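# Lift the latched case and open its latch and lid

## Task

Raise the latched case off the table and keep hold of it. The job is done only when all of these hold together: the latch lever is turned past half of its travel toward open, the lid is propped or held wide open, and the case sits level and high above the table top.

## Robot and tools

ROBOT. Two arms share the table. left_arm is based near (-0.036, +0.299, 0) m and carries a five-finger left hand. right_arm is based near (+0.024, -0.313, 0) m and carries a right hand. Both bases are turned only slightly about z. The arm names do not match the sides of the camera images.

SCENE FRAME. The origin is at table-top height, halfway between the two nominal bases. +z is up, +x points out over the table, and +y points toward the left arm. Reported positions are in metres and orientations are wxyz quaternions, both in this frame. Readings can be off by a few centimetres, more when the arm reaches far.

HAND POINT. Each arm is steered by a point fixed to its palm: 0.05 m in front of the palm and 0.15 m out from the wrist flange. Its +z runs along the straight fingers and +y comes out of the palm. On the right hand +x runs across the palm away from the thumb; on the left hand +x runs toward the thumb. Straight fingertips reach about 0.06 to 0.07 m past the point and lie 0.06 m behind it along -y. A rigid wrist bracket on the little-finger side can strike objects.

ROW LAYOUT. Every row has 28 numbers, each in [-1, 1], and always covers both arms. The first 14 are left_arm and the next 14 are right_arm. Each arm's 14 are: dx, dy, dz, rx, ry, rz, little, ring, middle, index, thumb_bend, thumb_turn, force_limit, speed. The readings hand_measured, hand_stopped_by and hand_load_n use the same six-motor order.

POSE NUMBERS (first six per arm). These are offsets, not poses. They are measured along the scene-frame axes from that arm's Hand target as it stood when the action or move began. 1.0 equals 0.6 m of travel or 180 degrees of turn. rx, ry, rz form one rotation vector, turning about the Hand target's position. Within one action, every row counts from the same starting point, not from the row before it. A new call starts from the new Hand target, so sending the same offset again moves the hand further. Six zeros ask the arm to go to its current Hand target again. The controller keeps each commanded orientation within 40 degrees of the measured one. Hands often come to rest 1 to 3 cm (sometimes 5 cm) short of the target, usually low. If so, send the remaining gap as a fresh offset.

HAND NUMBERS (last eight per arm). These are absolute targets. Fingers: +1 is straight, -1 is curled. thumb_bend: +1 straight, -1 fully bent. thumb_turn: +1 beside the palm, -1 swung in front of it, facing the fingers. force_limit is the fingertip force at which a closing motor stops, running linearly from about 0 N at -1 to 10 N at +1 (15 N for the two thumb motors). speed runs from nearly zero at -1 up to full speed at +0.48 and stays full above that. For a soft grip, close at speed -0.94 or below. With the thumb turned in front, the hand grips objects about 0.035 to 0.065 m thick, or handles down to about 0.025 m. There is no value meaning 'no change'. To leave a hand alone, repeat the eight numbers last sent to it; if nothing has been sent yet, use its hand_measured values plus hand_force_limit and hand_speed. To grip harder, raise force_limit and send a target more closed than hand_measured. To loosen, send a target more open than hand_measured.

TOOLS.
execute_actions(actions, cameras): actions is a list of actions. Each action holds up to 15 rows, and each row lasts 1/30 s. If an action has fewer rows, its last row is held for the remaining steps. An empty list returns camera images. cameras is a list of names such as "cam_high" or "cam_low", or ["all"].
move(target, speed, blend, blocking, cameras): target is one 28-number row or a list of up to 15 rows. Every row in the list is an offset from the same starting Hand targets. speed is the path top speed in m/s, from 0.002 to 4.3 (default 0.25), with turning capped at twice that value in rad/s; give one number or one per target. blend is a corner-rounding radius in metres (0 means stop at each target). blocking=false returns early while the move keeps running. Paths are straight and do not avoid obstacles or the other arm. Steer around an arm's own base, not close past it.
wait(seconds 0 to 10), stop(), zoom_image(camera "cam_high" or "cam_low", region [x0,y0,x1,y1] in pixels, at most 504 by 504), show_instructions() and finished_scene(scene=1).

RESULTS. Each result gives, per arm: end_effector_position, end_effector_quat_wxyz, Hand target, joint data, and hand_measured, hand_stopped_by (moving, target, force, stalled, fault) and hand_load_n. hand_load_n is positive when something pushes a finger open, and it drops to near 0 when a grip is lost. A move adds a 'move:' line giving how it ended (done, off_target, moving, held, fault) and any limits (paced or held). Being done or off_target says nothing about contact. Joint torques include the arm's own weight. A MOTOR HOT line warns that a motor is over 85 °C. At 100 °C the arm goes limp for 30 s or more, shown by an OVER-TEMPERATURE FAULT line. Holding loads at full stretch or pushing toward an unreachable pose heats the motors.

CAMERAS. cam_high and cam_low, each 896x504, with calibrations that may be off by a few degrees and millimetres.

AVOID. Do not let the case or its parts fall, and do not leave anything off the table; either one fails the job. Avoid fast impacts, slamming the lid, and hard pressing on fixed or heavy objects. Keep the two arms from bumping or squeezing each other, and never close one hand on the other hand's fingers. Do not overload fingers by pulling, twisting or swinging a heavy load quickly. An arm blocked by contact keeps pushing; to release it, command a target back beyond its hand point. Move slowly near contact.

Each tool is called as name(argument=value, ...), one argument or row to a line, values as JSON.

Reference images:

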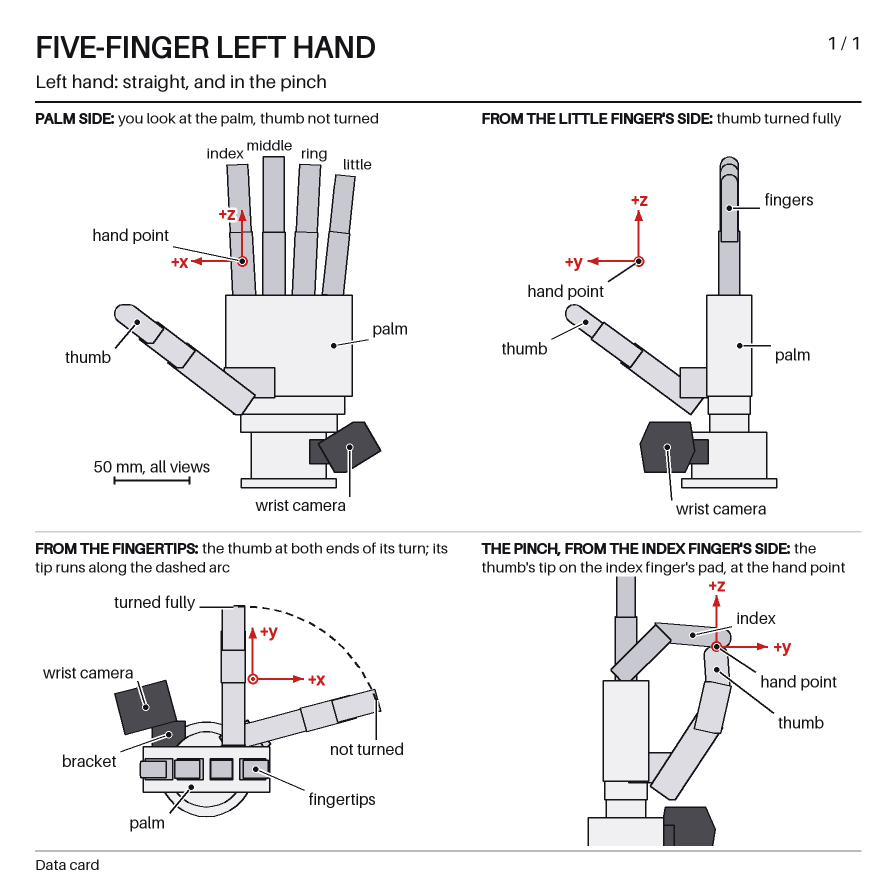

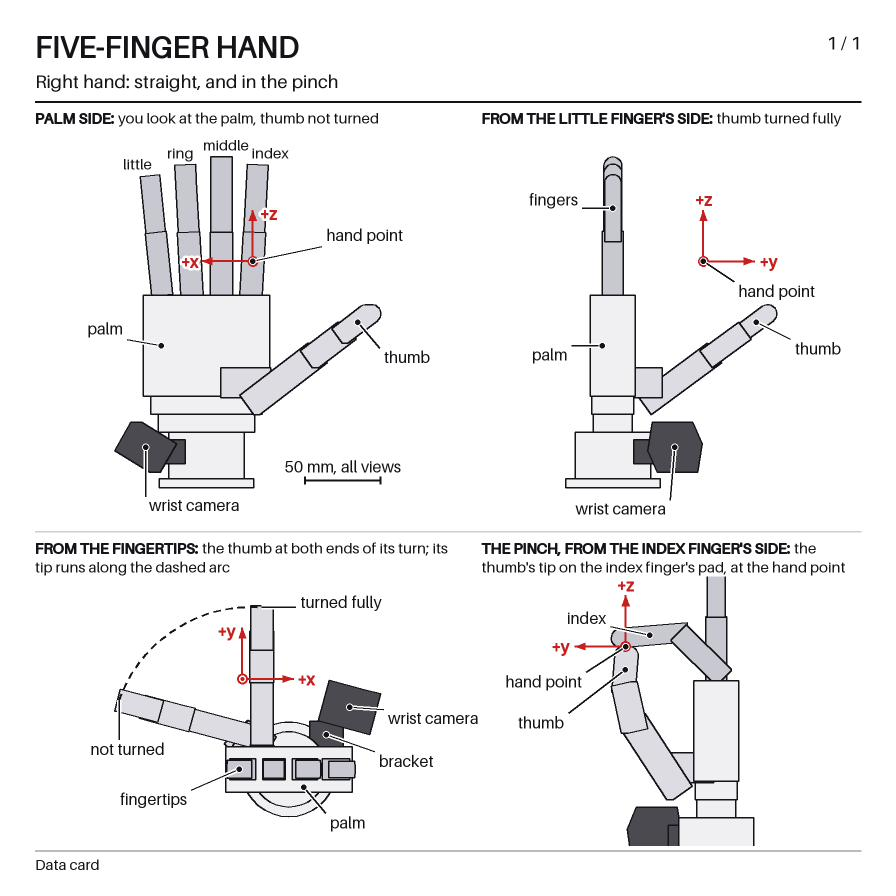

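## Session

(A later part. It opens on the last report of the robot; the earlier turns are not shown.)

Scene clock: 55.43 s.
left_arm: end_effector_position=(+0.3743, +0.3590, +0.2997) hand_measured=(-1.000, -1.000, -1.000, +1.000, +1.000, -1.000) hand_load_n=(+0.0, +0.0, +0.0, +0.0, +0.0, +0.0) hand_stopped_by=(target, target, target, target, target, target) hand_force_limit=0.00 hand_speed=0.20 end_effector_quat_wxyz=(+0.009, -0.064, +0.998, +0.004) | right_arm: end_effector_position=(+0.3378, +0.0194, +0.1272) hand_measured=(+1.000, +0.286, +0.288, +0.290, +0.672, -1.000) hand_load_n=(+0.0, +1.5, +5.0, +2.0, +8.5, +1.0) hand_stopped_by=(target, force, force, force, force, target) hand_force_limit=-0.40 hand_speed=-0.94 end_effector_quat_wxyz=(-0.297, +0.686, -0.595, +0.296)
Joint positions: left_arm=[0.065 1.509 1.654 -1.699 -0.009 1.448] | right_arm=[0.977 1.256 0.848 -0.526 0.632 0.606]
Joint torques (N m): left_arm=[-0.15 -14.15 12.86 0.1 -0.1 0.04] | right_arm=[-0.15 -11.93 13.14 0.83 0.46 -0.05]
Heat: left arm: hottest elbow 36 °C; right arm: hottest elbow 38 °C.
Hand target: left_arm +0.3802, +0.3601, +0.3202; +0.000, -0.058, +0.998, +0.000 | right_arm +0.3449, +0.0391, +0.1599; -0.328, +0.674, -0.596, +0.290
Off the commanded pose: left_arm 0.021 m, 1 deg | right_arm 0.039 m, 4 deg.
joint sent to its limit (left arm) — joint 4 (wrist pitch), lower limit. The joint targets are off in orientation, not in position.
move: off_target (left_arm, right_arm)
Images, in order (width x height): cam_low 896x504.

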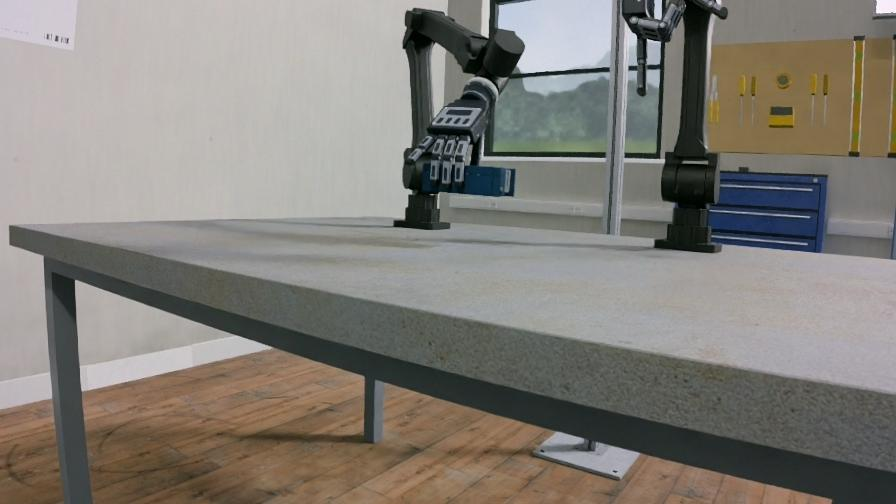

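move(
  target=[
    [0,0,0,0,0,0,-1,-1,-1,1,1,-1,0,0.2,0.4667,0.1167,0.1167,0,0,-0.2222,1,-0.5,-0.5,-0.4,0.67,-1,-0.4,-0.94],
  ],
  speed=0.2,
  cameras=["all"],
)

Scene clock: 59.43 s.
left_arm: end_effector_position=(+0.3744, +0.3591, +0.2997) hand_measured=(-1.000, -1.000, -1.000, +1.000, +1.000, -1.000) hand_load_n=(+0.0, +0.0, +0.0, -0.5, +0.0, +0.0) hand_stopped_by=(target, target, target, target, target, target) hand_force_limit=0.00 hand_speed=0.20 end_effector_quat_wxyz=(+0.009, -0.064, +0.998, +0.004) | right_arm: end_effector_position=(+0.6127, +0.1059, +0.2075) hand_measured=(+1.000, +0.286, +0.288, +0.290, +0.672, -1.000) hand_load_n=(+0.0, +1.5, +5.0, +2.0, +8.5, +1.5) hand_stopped_by=(target, force, force, force, force, target) hand_force_limit=-0.40 hand_speed=-0.94 end_effector_quat_wxyz=(+0.189, -0.448, +0.783, -0.388)
Joint positions: left_arm=[0.065 1.509 1.654 -1.699 -0.009 1.449] | right_arm=[0.779 2.08 2.136 -1.375 0.865 1.178]
Joint torques (N m): left_arm=[-0.09 -14.21 12.85 0.1 -0.1 0.05] | right_arm=[-1.38 -24.35 13.52 0.23 0.9 0.03]
Heat: left arm: hottest elbow 36 °C; right arm: hottest elbow 38 °C.
Hand target: left_arm +0.3802, +0.3601, +0.3202; +0.000, -0.058, +0.998, +0.000 | right_arm +0.6250, +0.1091, +0.2299; +0.209, -0.429, +0.790, -0.384
Off the commanded pose: left_arm 0.021 m, 1 deg | right_arm 0.026 m, 3 deg.
joint sent to its limit (left arm) — joint 4 (wrist pitch), lower limit. The joint targets are off in orientation, not in position.
move: off_target (left_arm, right_arm)

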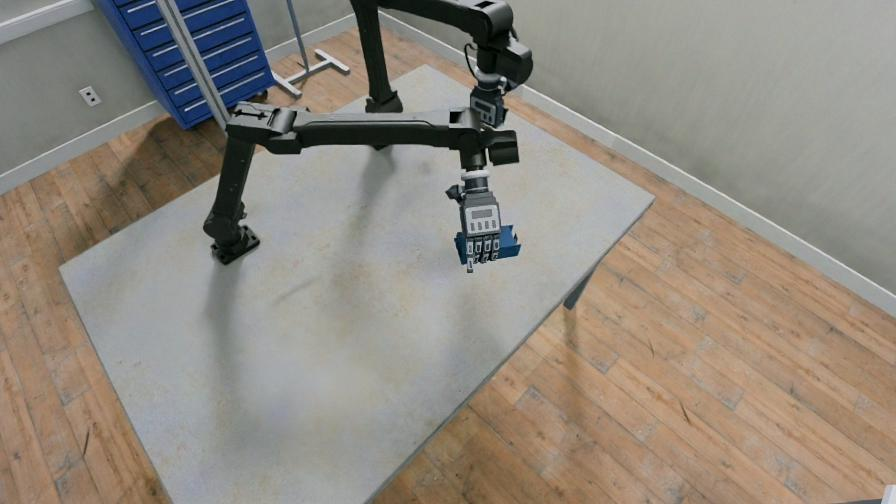

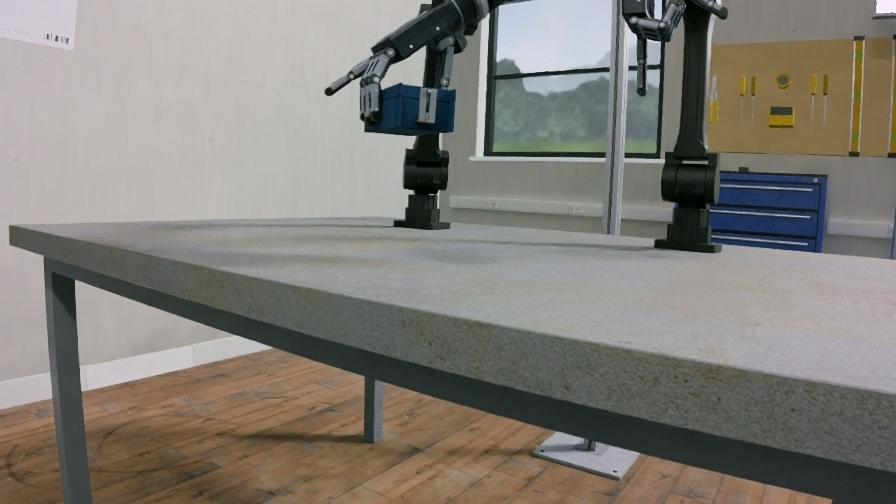

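zoom_image(
  camera="cam_low",
  region=[385, 75, 465, 145],
)

zoom_image(
  camera="cam_high",
  region=[450, 200, 530, 280],
)

Scaled by 6.300 from the camera's 896x504 image, which has a finer 1280x720 frame.

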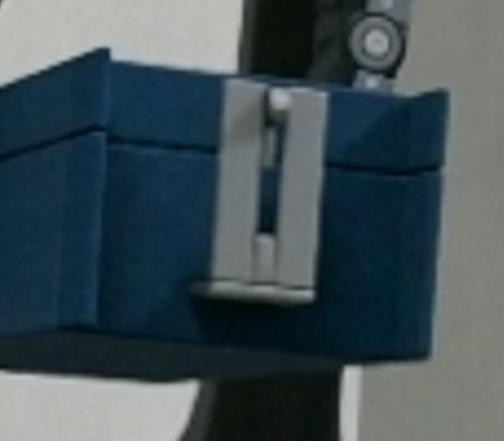

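Scaled by 6.300 from the camera's 896x504 image, which has a finer 1280x720 frame.

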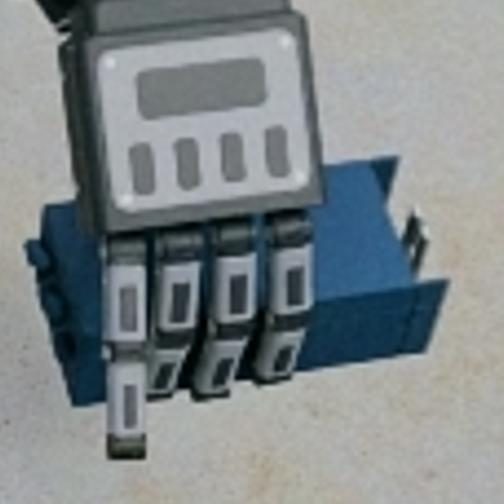

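zoom_image(
  camera="cam_high",
  region=[505, 222, 527, 248],
)

zoom_image(
  camera="cam_low",
  region=[410, 82, 445, 128],
)

Scaled by 19.385 from the camera's 896x504 image, which has a finer 1280x720 frame.

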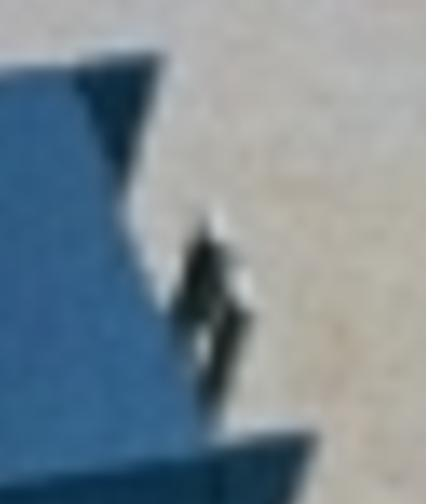

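Scaled by 10.957 from the camera's 896x504 image, which has a finer 1280x720 frame.

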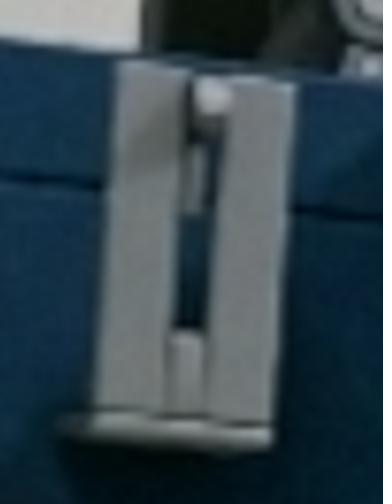

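move(
  target=[
    [0,0,0,0,0,0,-1,-1,-1,1,1,-1,0,0.2,-0.4667,-0.1167,-0.1,0,0,0.2222,1,-0.5,-0.5,-0.4,0.67,-1,-0.4,-0.94],
    [0,0,0,0,0,0,-1,-1,-1,1,1,-1,0,0.2,-0.4667,-0.1167,-0.2633,0,0,0.2222,1,-0.5,-0.5,-0.4,0.67,-1,-0.4,-0.94],
  ],
  speed=[0.22, 0.12],
  blend=[0.02, 0],
  cameras=["cam_low"],
)

Scene clock: 65.67 s.
left_arm: end_effector_position=(+0.3744, +0.3591, +0.2997) hand_measured=(-1.000, -1.000, -1.000, +1.000, +1.000, -1.000) hand_load_n=(+0.0, +0.0, +0.0, +0.0, +0.0, +0.0) hand_stopped_by=(target, target, target, target, target, target) hand_force_limit=0.00 hand_speed=0.20 end_effector_quat_wxyz=(+0.009, -0.064, +0.998, +0.004) | right_arm: end_effector_position=(+0.3433, +0.0292, +0.0652) hand_measured=(+1.000, +0.286, +0.288, +0.290, +0.672, -1.000) hand_load_n=(+0.0, +1.5, +5.0, +2.0, +8.5, +1.0) hand_stopped_by=(target, force, force, force, force, target) hand_force_limit=-0.40 hand_speed=-0.94 end_effector_quat_wxyz=(-0.313, +0.674, -0.603, +0.291)
Joint positions: left_arm=[0.065 1.509 1.654 -1.699 -0.009 1.449] | right_arm=[0.979 1.367 0.749 -0.286 0.633 0.627]
Joint torques (N m): left_arm=[-0.03 -14.1 12.88 0.14 -0.11 0.05] | right_arm=[-0.26 -11.34 8.43 2.09 0.41 -0.26]
Heat: left arm: hottest elbow 36 °C; right arm: hottest elbow 38 °C.
Hand target: left_arm +0.3802, +0.3601, +0.3202; +0.000, -0.058, +0.998, +0.000 | right_arm +0.3450, +0.0391, +0.0722; -0.328, +0.673, -0.596, +0.290
Off the commanded pose: left_arm 0.021 m, 1 deg | right_arm 0.012 m, 2 deg.
joint sent to its limit (left arm) — joint 4 (wrist pitch), lower limit. The joint targets are off in orientation, not in position.
move: off_target (left_arm, right_arm)
Images, in order (width x height): cam_low 896x504.

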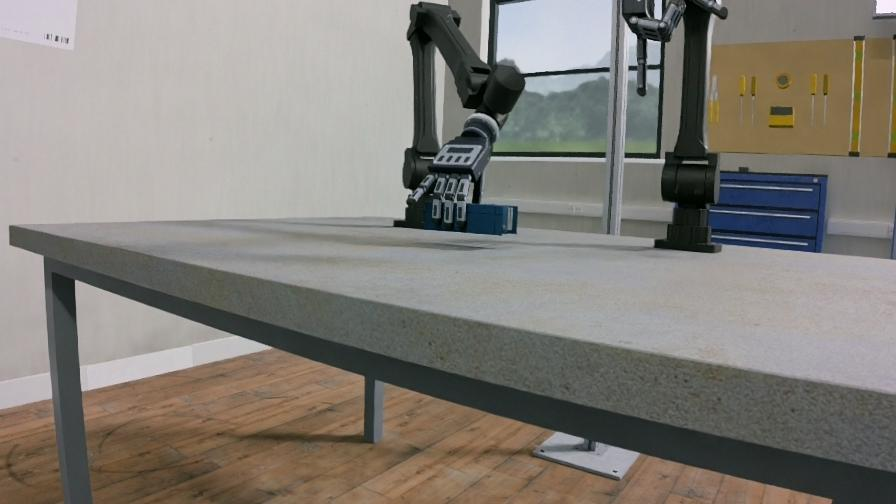

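move(
  target=[
    [0,0,0,0,0,0,-1,-1,-1,1,1,-1,0,0.2,0,0,-0.0367,0,0,0,1,-0.5,-0.5,-0.4,0.67,-1,-0.4,-0.94],
    [0,0,0,0,0,0,-1,-1,-1,1,1,-1,0,0.2,0,0,-0.047,0,0,0,1,-0.5,-0.5,-0.4,0.67,-1,-0.4,-0.94],
  ],
  speed=[0.08, 0.03],
  cameras=["cam_low","cam_high"],
)

zoom_image(
  camera="cam_low",
  region=[410, 150, 540, 260],
)

zoom_image(
  camera="cam_high",
  region=[350, 170, 450, 280],
)

Scene clock: 67.50 s.
left_arm: end_effector_position=(+0.3744, +0.3591, +0.2997) hand_measured=(-1.000, -1.000, -1.000, +1.000, +1.000, -1.000) hand_load_n=(+0.0, +0.0, +0.0, +0.0, +0.0, +0.0) hand_stopped_by=(target, target, target, target, target, target) hand_force_limit=0.00 hand_speed=0.20 end_effector_quat_wxyz=(+0.009, -0.064, +0.998, +0.004) | right_arm: end_effector_position=(+0.3440, +0.0302, +0.0401) hand_measured=(+1.000, +0.286, +0.288, +0.290, +0.672, -1.000) hand_load_n=(+0.0, +1.5, +5.0, +2.0, +8.5, +1.5) hand_stopped_by=(target, force, force, force, force, target) hand_force_limit=-0.40 hand_speed=-0.94 end_effector_quat_wxyz=(-0.316, +0.673, -0.602, +0.291)
Joint positions: left_arm=[0.065 1.509 1.654 -1.699 -0.009 1.449] | right_arm=[0.979 1.419 0.714 -0.193 0.633 0.626]
Joint torques (N m): left_arm=[-0.15 -14.15 12.86 0.09 -0.1 0.04] | right_arm=[-0.21 -11.34 7.79 2.11 0.41 -0.22]
Heat: left arm: hottest elbow 37 °C; right arm: hottest elbow 38 °C.
Hand target: left_arm +0.3802, +0.3601, +0.3202; +0.000, -0.058, +0.998, +0.000 | right_arm +0.3449, +0.0389, +0.0439; -0.328, +0.673, -0.596, +0.290
Off the commanded pose: left_arm 0.021 m, 1 deg | right_arm 0.010 m, 2 deg.
joint sent to its limit (left arm) — joint 4 (wrist pitch), lower limit. The joint targets are off in orientation, not in position.
move: off_target (left_arm)

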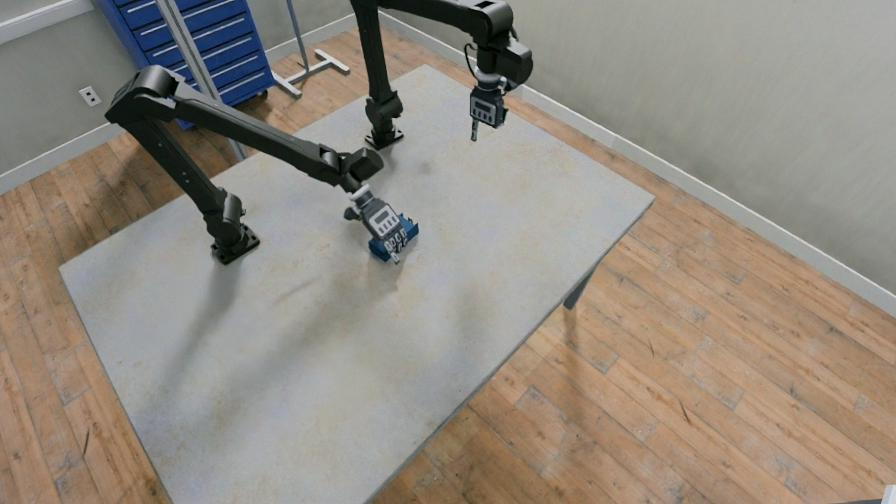

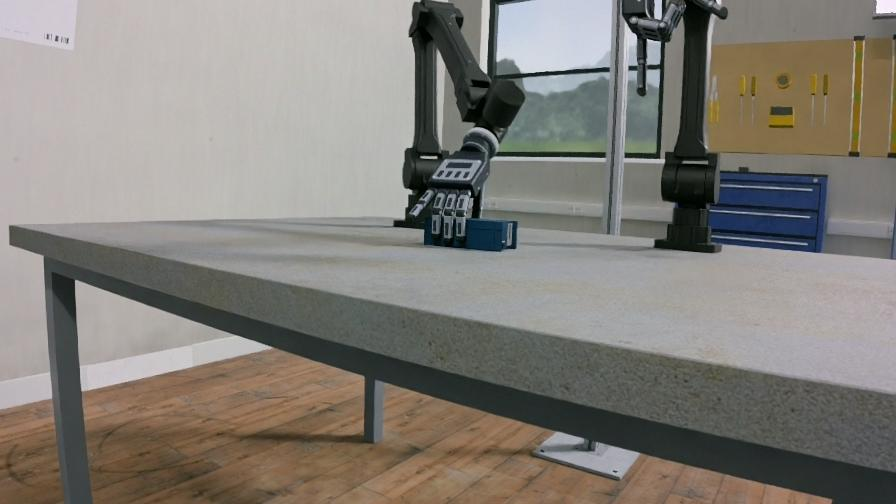

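Scaled by 3.877 from the camera's 896x504 image, which has a finer 1280x720 frame.

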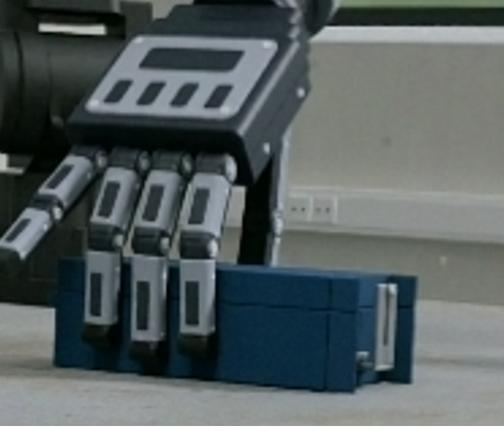

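Scaled by 4.582 from the camera's 896x504 image, which has a finer 1280x720 frame.

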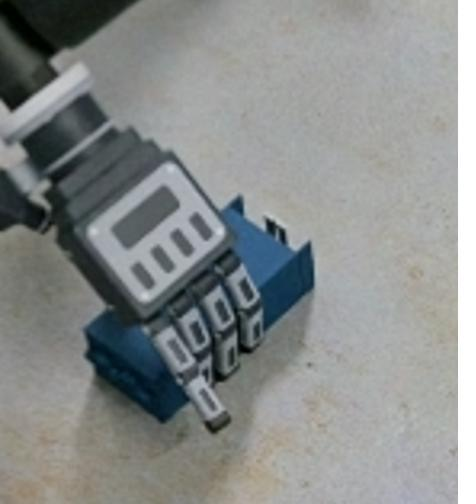

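move(
  target=[
    [0,0,0,0,0,0,-1,-1,-1,1,1,-1,0,0.2,0,0,-0.005,0,0,0,1,-0.5,-0.5,-0.4,0.67,-1,-0.4,-0.94],
  ],
  speed=0.03,
  cameras=["cam_low","cam_high"],
)

zoom_image(
  camera="cam_low",
  region=[480, 160, 560, 260],
)

zoom_image(
  camera="cam_high",
  region=[390, 180, 440, 240],
)

Scene clock: 68.57 s.
left_arm: end_effector_position=(+0.3744, +0.3591, +0.2997) hand_measured=(-1.000, -1.000, -1.000, +1.000, +1.000, -1.000) hand_load_n=(+0.0, +0.0, +0.0, +0.0, +0.0, +0.0) hand_stopped_by=(target, target, target, target, target, target) hand_force_limit=0.00 hand_speed=0.20 end_effector_quat_wxyz=(+0.009, -0.064, +0.998, +0.004) | right_arm: end_effector_position=(+0.3452, +0.0317, +0.0403) hand_measured=(+1.000, +0.286, +0.288, +0.290, +0.672, -1.000) hand_load_n=(+0.0, +2.0, +5.0, +2.0, +8.5, +1.5) hand_stopped_by=(target, force, force, force, force, target) hand_force_limit=-0.40 hand_speed=-0.94 end_effector_quat_wxyz=(-0.319, +0.672, -0.602, +0.291)
Joint positions: left_arm=[0.065 1.509 1.654 -1.699 -0.009 1.449] | right_arm=[0.979 1.422 0.714 -0.183 0.633 0.624]
Joint torques (N m): left_arm=[-0.15 -14.1 12.86 0.12 -0.1 0.05] | right_arm=[-0.26 -10.87 7.47 2.06 0.4 -0.21]
Heat: left arm: hottest elbow 37 °C; right arm: hottest elbow 38 °C.
Hand target: left_arm +0.3802, +0.3601, +0.3202; +0.000, -0.058, +0.998, +0.000 | right_arm +0.3449, +0.0389, +0.0408; -0.327, +0.674, -0.596, +0.290
Off the commanded pose: left_arm 0.021 m, 1 deg | right_arm 0.007 m, 1 deg.
joint sent to its limit (left arm) — joint 4 (wrist pitch), lower limit. The joint targets are off in orientation, not in position.
move: off_target (left_arm)

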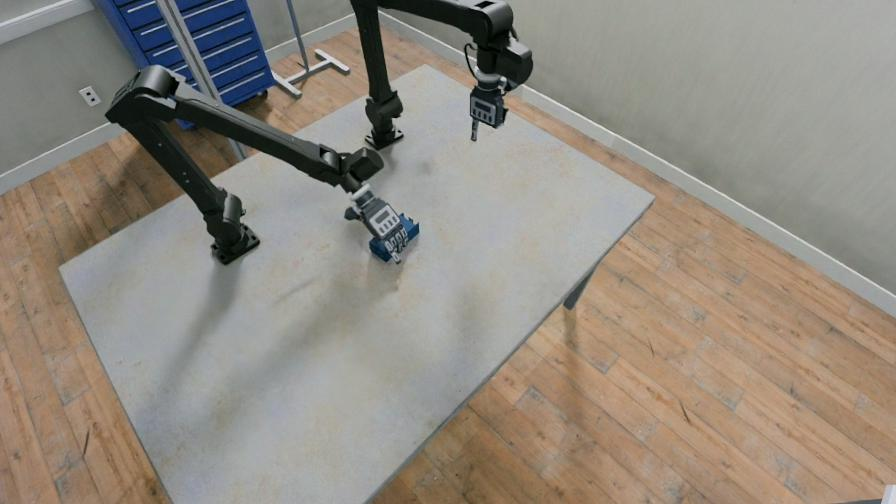

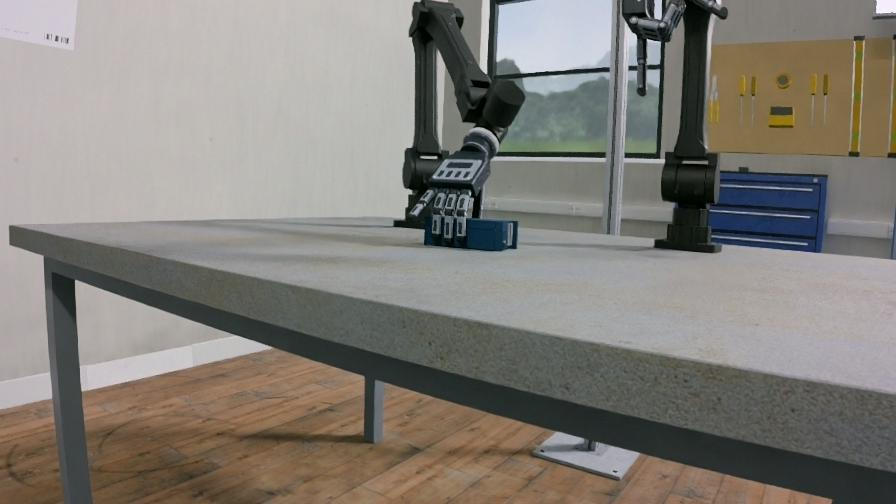

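Scaled by 5.040 from the camera's 896x504 image, which has a finer 1280x720 frame.

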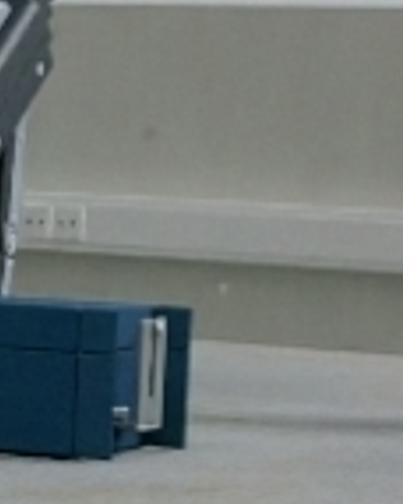

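Scaled by 8.400 from the camera's 896x504 image, which has a finer 1280x720 frame.

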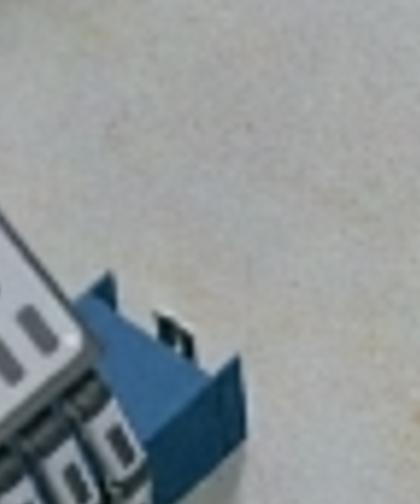

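move(
  target=[
    [-0.0633,-0.369,-0.2003,0,0,0,-1,-1,-1,1,1,-1,0,0.2,0,0,0,0,0,0,1,-0.5,-0.5,-0.4,0.67,-1,-0.4,-0.94],
    [-0.0633,-0.369,-0.3048,0,0,0,-1,-1,-1,1,1,-1,0,0.2,0,0,0,0,0,0,1,-0.5,-0.5,-0.4,0.67,-1,-0.4,-0.94],
  ],
  speed=[0.2, 0.08],
  cameras=["cam_low","cam_high"],
)

zoom_image(
  camera="cam_low",
  region=[480, 160, 560, 260],
)

zoom_image(
  camera="cam_high",
  region=[390, 180, 440, 240],
)

Scene clock: 73.00 s.
left_arm: end_effector_position=(+0.3398, +0.1409, +0.1454) hand_measured=(-1.000, -1.000, -1.000, +1.000, +1.000, -1.000) hand_load_n=(+0.0, +0.0, +0.0, +0.0, +0.0, +0.0) hand_stopped_by=(target, target, target, target, target, target) hand_force_limit=0.00 hand_speed=0.20 end_effector_quat_wxyz=(+0.003, -0.051, +0.999, -0.002) | right_arm: end_effector_position=(+0.3452, +0.0318, +0.0404) hand_measured=(+1.000, +0.286, +0.288, +0.290, +0.672, -1.000) hand_load_n=(+0.0, +1.5, +5.0, +2.0, +8.5, +1.0) hand_stopped_by=(target, force, force, force, force, target) hand_force_limit=-0.40 hand_speed=-0.94 end_effector_quat_wxyz=(-0.319, +0.671, -0.602, +0.291)
Joint positions: left_arm=[-0.421 1.581 1.33 -1.313 -0.001 0.988] | right_arm=[0.979 1.422 0.714 -0.183 0.633 0.624]
Joint torques (N m): left_arm=[-0.15 -12.45 8.75 0.91 -0.06 -0.22] | right_arm=[-0.26 -10.99 7.47 2.13 0.4 -0.2]
Heat: left arm: hottest elbow 37 °C; right arm: hottest elbow 38 °C.
Hand target: left_arm +0.3422, +0.1387, +0.1373; +0.000, -0.058, +0.998, +0.000 | right_arm +0.3449, +0.0389, +0.0409; -0.328, +0.673, -0.596, +0.290
Off the commanded pose: left_arm 0.009 m, 1 deg | right_arm 0.007 m, 1 deg.
move: done

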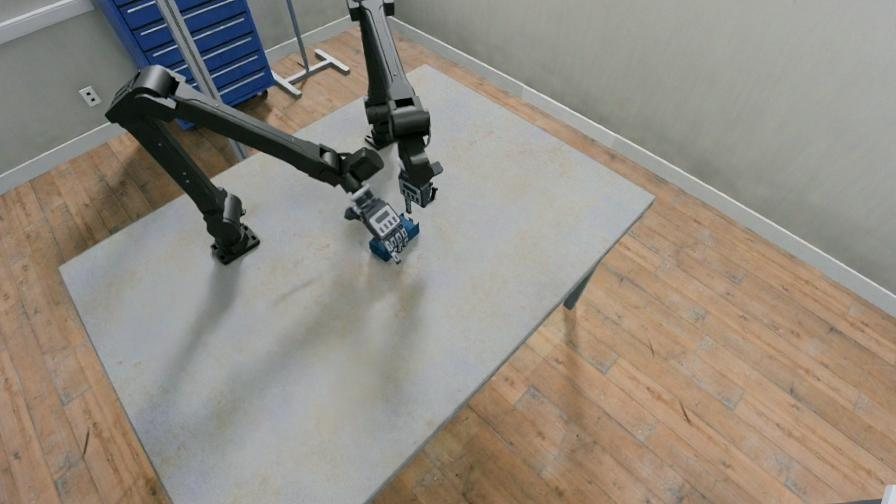

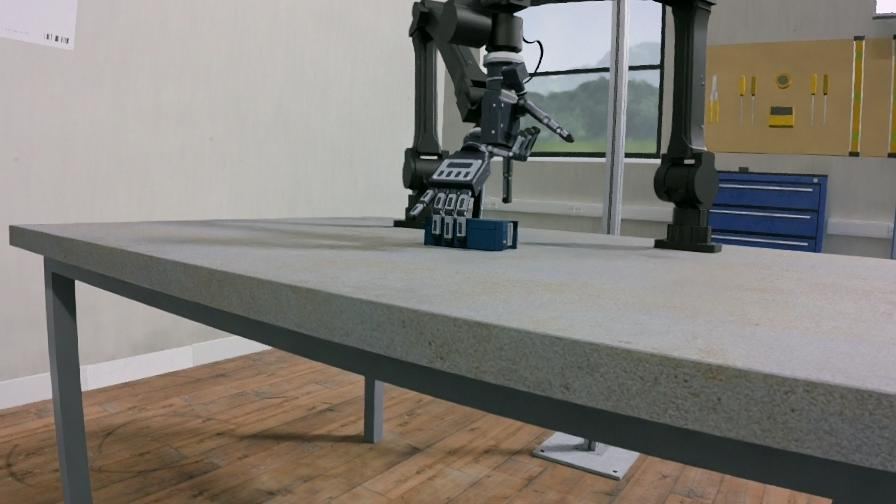

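Scaled by 5.040 from the camera's 896x504 image, which has a finer 1280x720 frame.

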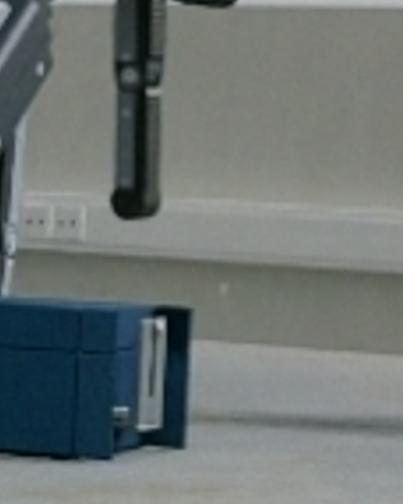

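Scaled by 8.400 from the camera's 896x504 image, which has a finer 1280x720 frame.

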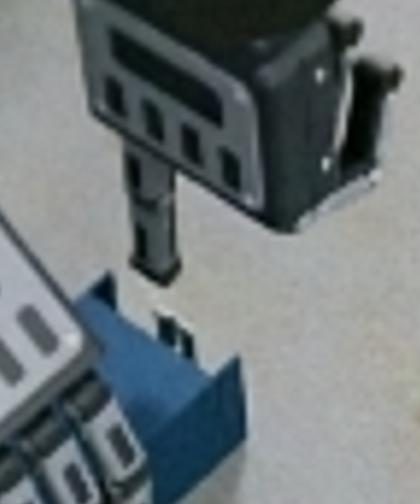

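move(
  target=[
    [-0.005,0.005,-0.04,0,0,0,-1,-1,-1,1,1,-1,0,0.2,0,0,0,0,0,0,1,-0.5,-0.5,-0.4,0.67,-1,-0.4,-0.94],
  ],
  speed=[0.05],
  cameras=["cam_low","cam_high"],
)

zoom_image(
  camera="cam_low",
  region=[490, 190, 540, 250],
)

zoom_image(
  camera="cam_high",
  region=[390, 190, 430, 240],
)

Scene clock: 74.83 s.
left_arm: end_effector_position=(+0.3370, +0.1424, +0.1221) hand_measured=(-1.000, -1.000, -1.000, +1.000, +1.000, -1.000) hand_load_n=(+0.0, +0.0, +0.0, +0.0, +0.0, +0.0) hand_stopped_by=(target, target, target, target, target, target) hand_force_limit=0.00 hand_speed=0.20 end_effector_quat_wxyz=(+0.004, -0.051, +0.999, -0.002) | right_arm: end_effector_position=(+0.3452, +0.0318, +0.0404) hand_measured=(+1.000, +0.286, +0.288, +0.290, +0.672, -1.000) hand_load_n=(+0.0, +2.0, +5.0, +2.0, +8.5, +1.0) hand_stopped_by=(target, force, force, force, force, target) hand_force_limit=-0.40 hand_speed=-0.94 end_effector_quat_wxyz=(-0.319, +0.671, -0.602, +0.291)
Joint positions: left_arm=[-0.421 1.588 1.276 -1.249 -0.001 0.988] | right_arm=[0.979 1.422 0.714 -0.183 0.633 0.624]
Joint torques (N m): left_arm=[-0.03 -12.34 8.5 0.88 -0.06 -0.19] | right_arm=[-0.26 -10.93 7.47 2.13 0.4 -0.21]
Heat: left arm: hottest elbow 37 °C; right arm: hottest elbow 38 °C.
Hand target: left_arm +0.3393, +0.1417, +0.1132; +0.000, -0.058, +0.998, +0.000 | right_arm +0.3449, +0.0389, +0.0409; -0.328, +0.673, -0.596, +0.290
Off the commanded pose: left_arm 0.009 m, 1 deg | right_arm 0.007 m, 1 deg.
move: done

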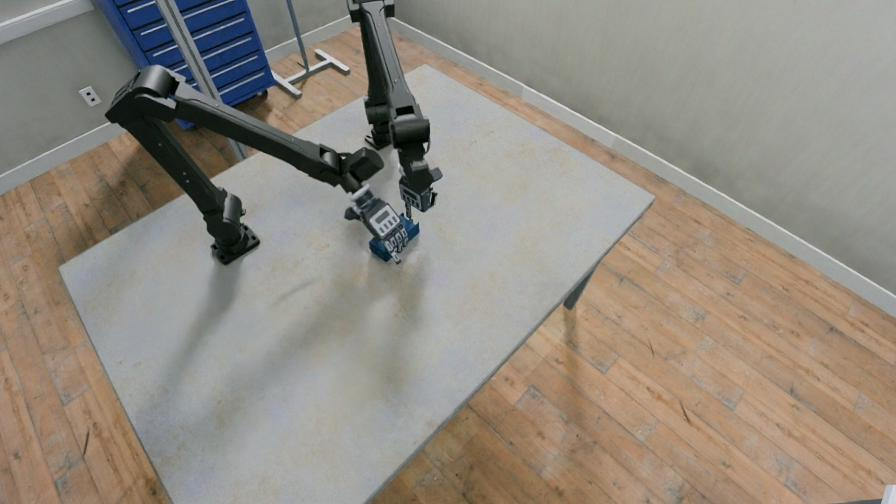

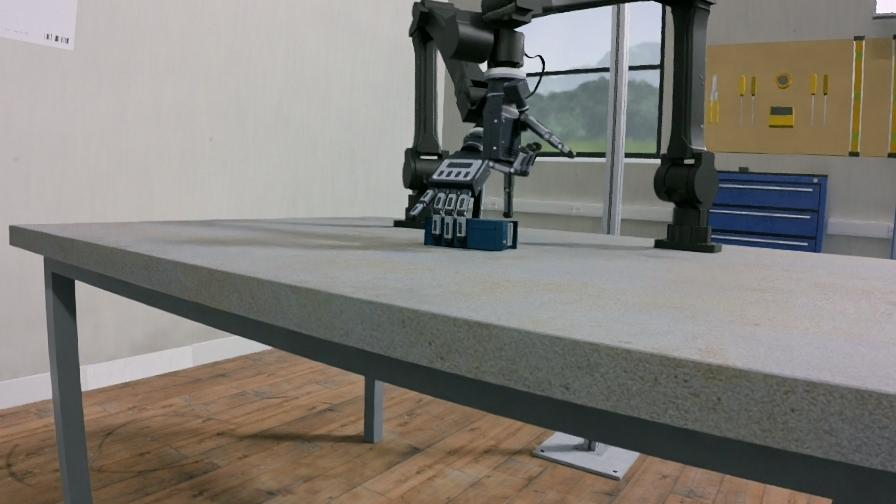

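Scaled by 8.400 from the camera's 896x504 image, which has a finer 1280x720 frame.

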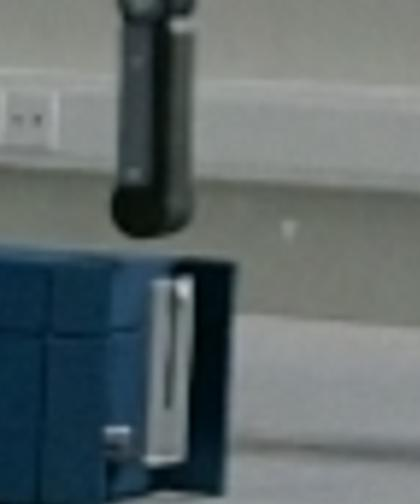

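Scaled by 10.080 from the camera's 896x504 image, which has a finer 1280x720 frame.

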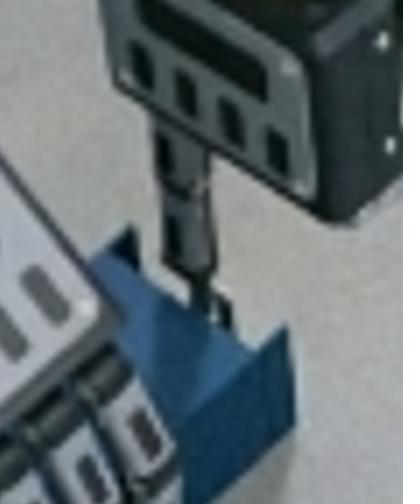

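move(
  target=[
    [0,0.0033,-0.0208,0,0,0,-1,-1,-1,1,1,-1,0,0.2,0,0,0,0,0,0,1,-0.5,-0.5,-0.4,0.67,-1,-0.4,-0.94],
  ],
  speed=[0.03],
  cameras=["cam_low","cam_high"],
)

zoom_image(
  camera="cam_low",
  region=[490, 190, 540, 250],
)

zoom_image(
  camera="cam_high",
  region=[390, 190, 430, 240],
)

Scene clock: 76.50 s.
left_arm: end_effector_position=(+0.3367, +0.1425, +0.1112) hand_measured=(-1.000, -1.000, -1.000, +1.000, +1.000, -1.000) hand_load_n=(+0.0, +0.0, +0.0, +0.0, +0.0, +0.0) hand_stopped_by=(target, target, target, target, target, target) hand_force_limit=0.00 hand_speed=0.20 end_effector_quat_wxyz=(+0.006, -0.051, +0.999, -0.003) | right_arm: end_effector_position=(+0.3451, +0.0317, +0.0399) hand_measured=(+1.000, +0.286, +0.288, +0.290, +0.672, -1.000) hand_load_n=(-0.5, +2.0, +5.0, +2.0, +8.0, +1.5) hand_stopped_by=(target, force, force, force, force, target) hand_force_limit=-0.40 hand_speed=-0.94 end_effector_quat_wxyz=(-0.319, +0.672, -0.602, +0.291)
Joint positions: left_arm=[-0.421 1.594 1.254 -1.218 -0.001 0.988] | right_arm=[0.979 1.423 0.714 -0.183 0.633 0.624]
Joint torques (N m): left_arm=[0.26 -11.99 8.21 0.96 -0.05 -0.16] | right_arm=[-0.21 -11.05 7.46 2.13 0.41 -0.2]
Heat: left arm: hottest elbow 37 °C; right arm: hottest elbow 38 °C.
Hand target: left_arm +0.3392, +0.1437, +0.1009; +0.000, -0.058, +0.998, +0.000 | right_arm +0.3450, +0.0389, +0.0408; -0.327, +0.674, -0.596, +0.290
Off the commanded pose: left_arm 0.011 m, 1 deg | right_arm 0.007 m, 1 deg.
move: off_target (left_arm)

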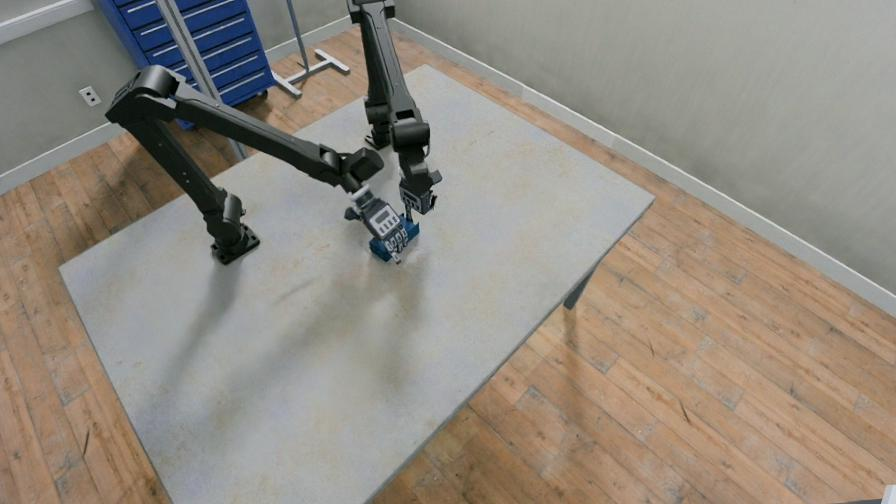

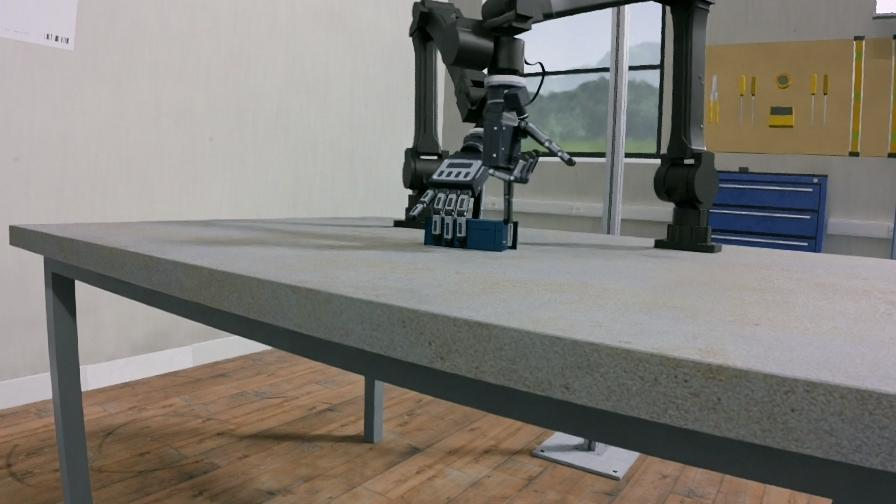

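Scaled by 8.400 from the camera's 896x504 image, which has a finer 1280x720 frame.

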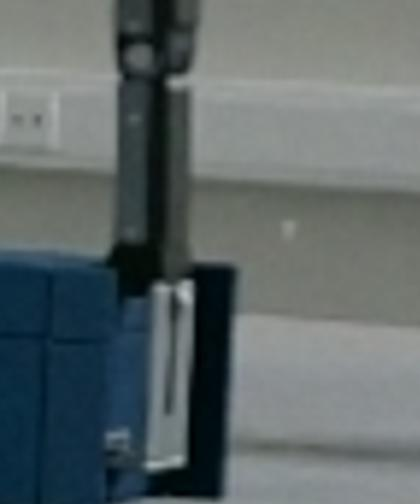

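Scaled by 10.080 from the camera's 896x504 image, which has a finer 1280x720 frame.

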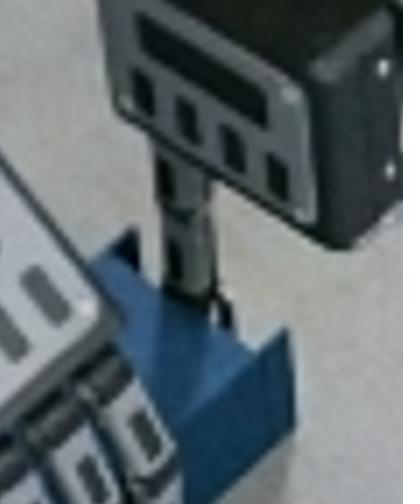

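move(
  target=[
    [-0.0023,0.02,-0.0033,0,0,0,-1,-1,-1,1,1,-1,0,0.2,0,0,0,0,0,0,1,-0.5,-0.5,-0.4,0.67,-1,-0.4,-0.94],
  ],
  speed=[0.03],
  cameras=["cam_low","cam_high"],
)

zoom_image(
  camera="cam_low",
  region=[490, 190, 540, 250],
)

zoom_image(
  camera="cam_high",
  region=[390, 190, 430, 240],
)

Scene clock: 77.93 s.
left_arm: end_effector_position=(+0.3365, +0.1444, +0.1082) hand_measured=(-1.000, -1.000, -1.000, +1.000, +1.000, -1.000) hand_load_n=(+0.0, +0.0, +0.0, +0.0, +0.0, +0.0) hand_stopped_by=(target, target, target, target, target, target) hand_force_limit=0.00 hand_speed=0.20 end_effector_quat_wxyz=(+0.003, -0.056, +0.998, -0.008) | right_arm: end_effector_position=(+0.3453, +0.0322, +0.0400) hand_measured=(+1.000, +0.286, +0.288, +0.290, +0.672, -1.000) hand_load_n=(+0.0, +2.5, +5.0, +2.0, +7.5, +1.0) hand_stopped_by=(target, force, force, force, force, target) hand_force_limit=-0.40 hand_speed=-0.94 end_effector_quat_wxyz=(-0.320, +0.672, -0.602, +0.290)
Joint positions: left_arm=[-0.412 1.594 1.247 -1.21 0.011 0.988] | right_arm=[0.979 1.424 0.714 -0.181 0.632 0.624]
Joint torques (N m): left_arm=[1.2 -13.27 6.86 0.99 -0.49 0.04] | right_arm=[-0.26 -11.11 7.46 2.03 0.46 -0.2]
Heat: left arm: hottest elbow 37 °C; right arm: hottest elbow 38 °C.
Hand target: left_arm +0.3377, +0.1556, +0.0988; +0.000, -0.058, +0.998, +0.000 | right_arm +0.3450, +0.0389, +0.0408; -0.327, +0.673, -0.596, +0.290
Off the commanded pose: left_arm 0.015 m, 1 deg | right_arm 0.007 m, 1 deg.
move: off_target (left_arm)

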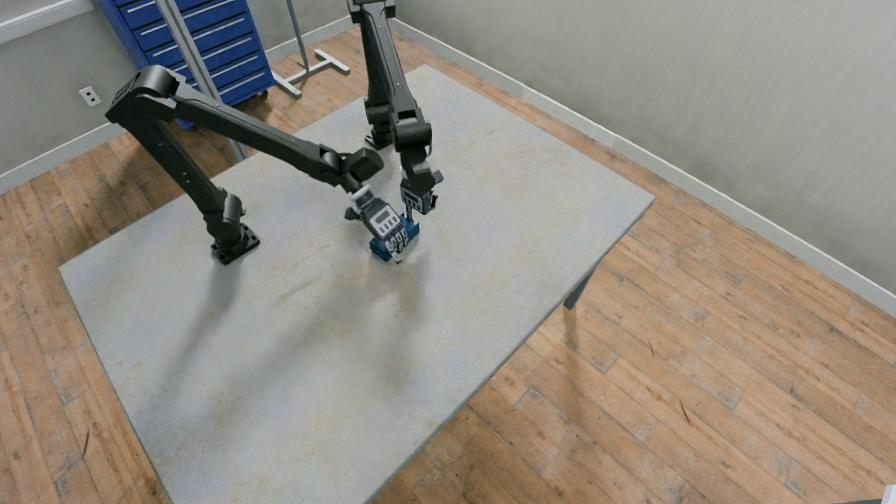

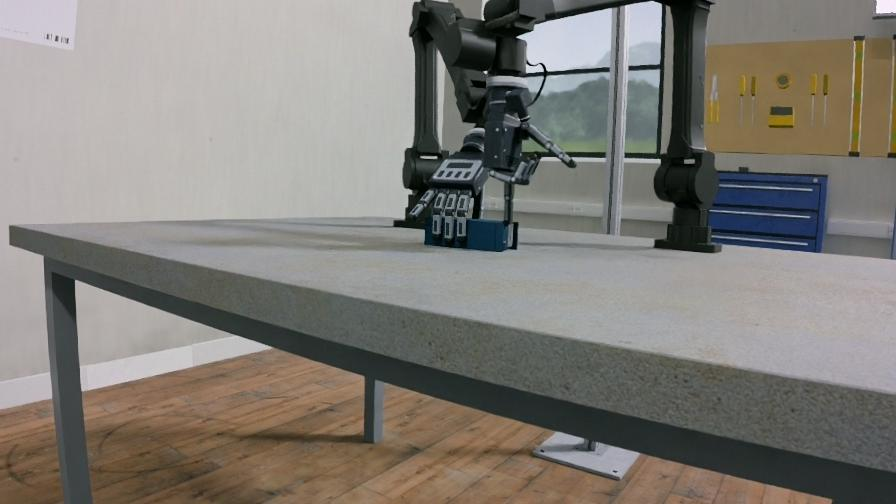

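Scaled by 8.400 from the camera's 896x504 image, which has a finer 1280x720 frame.

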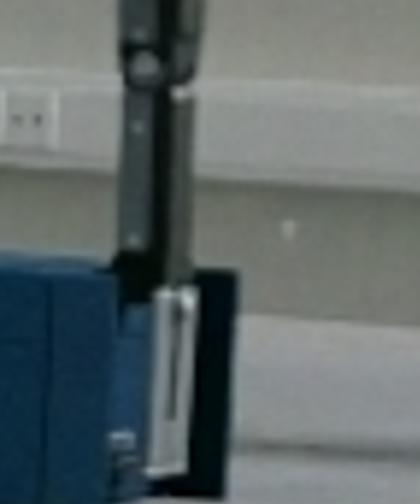

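Scaled by 10.080 from the camera's 896x504 image, which has a finer 1280x720 frame.

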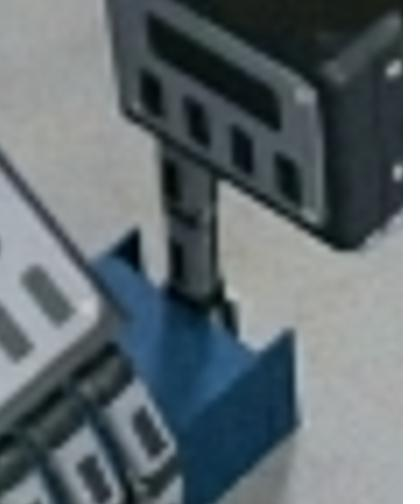

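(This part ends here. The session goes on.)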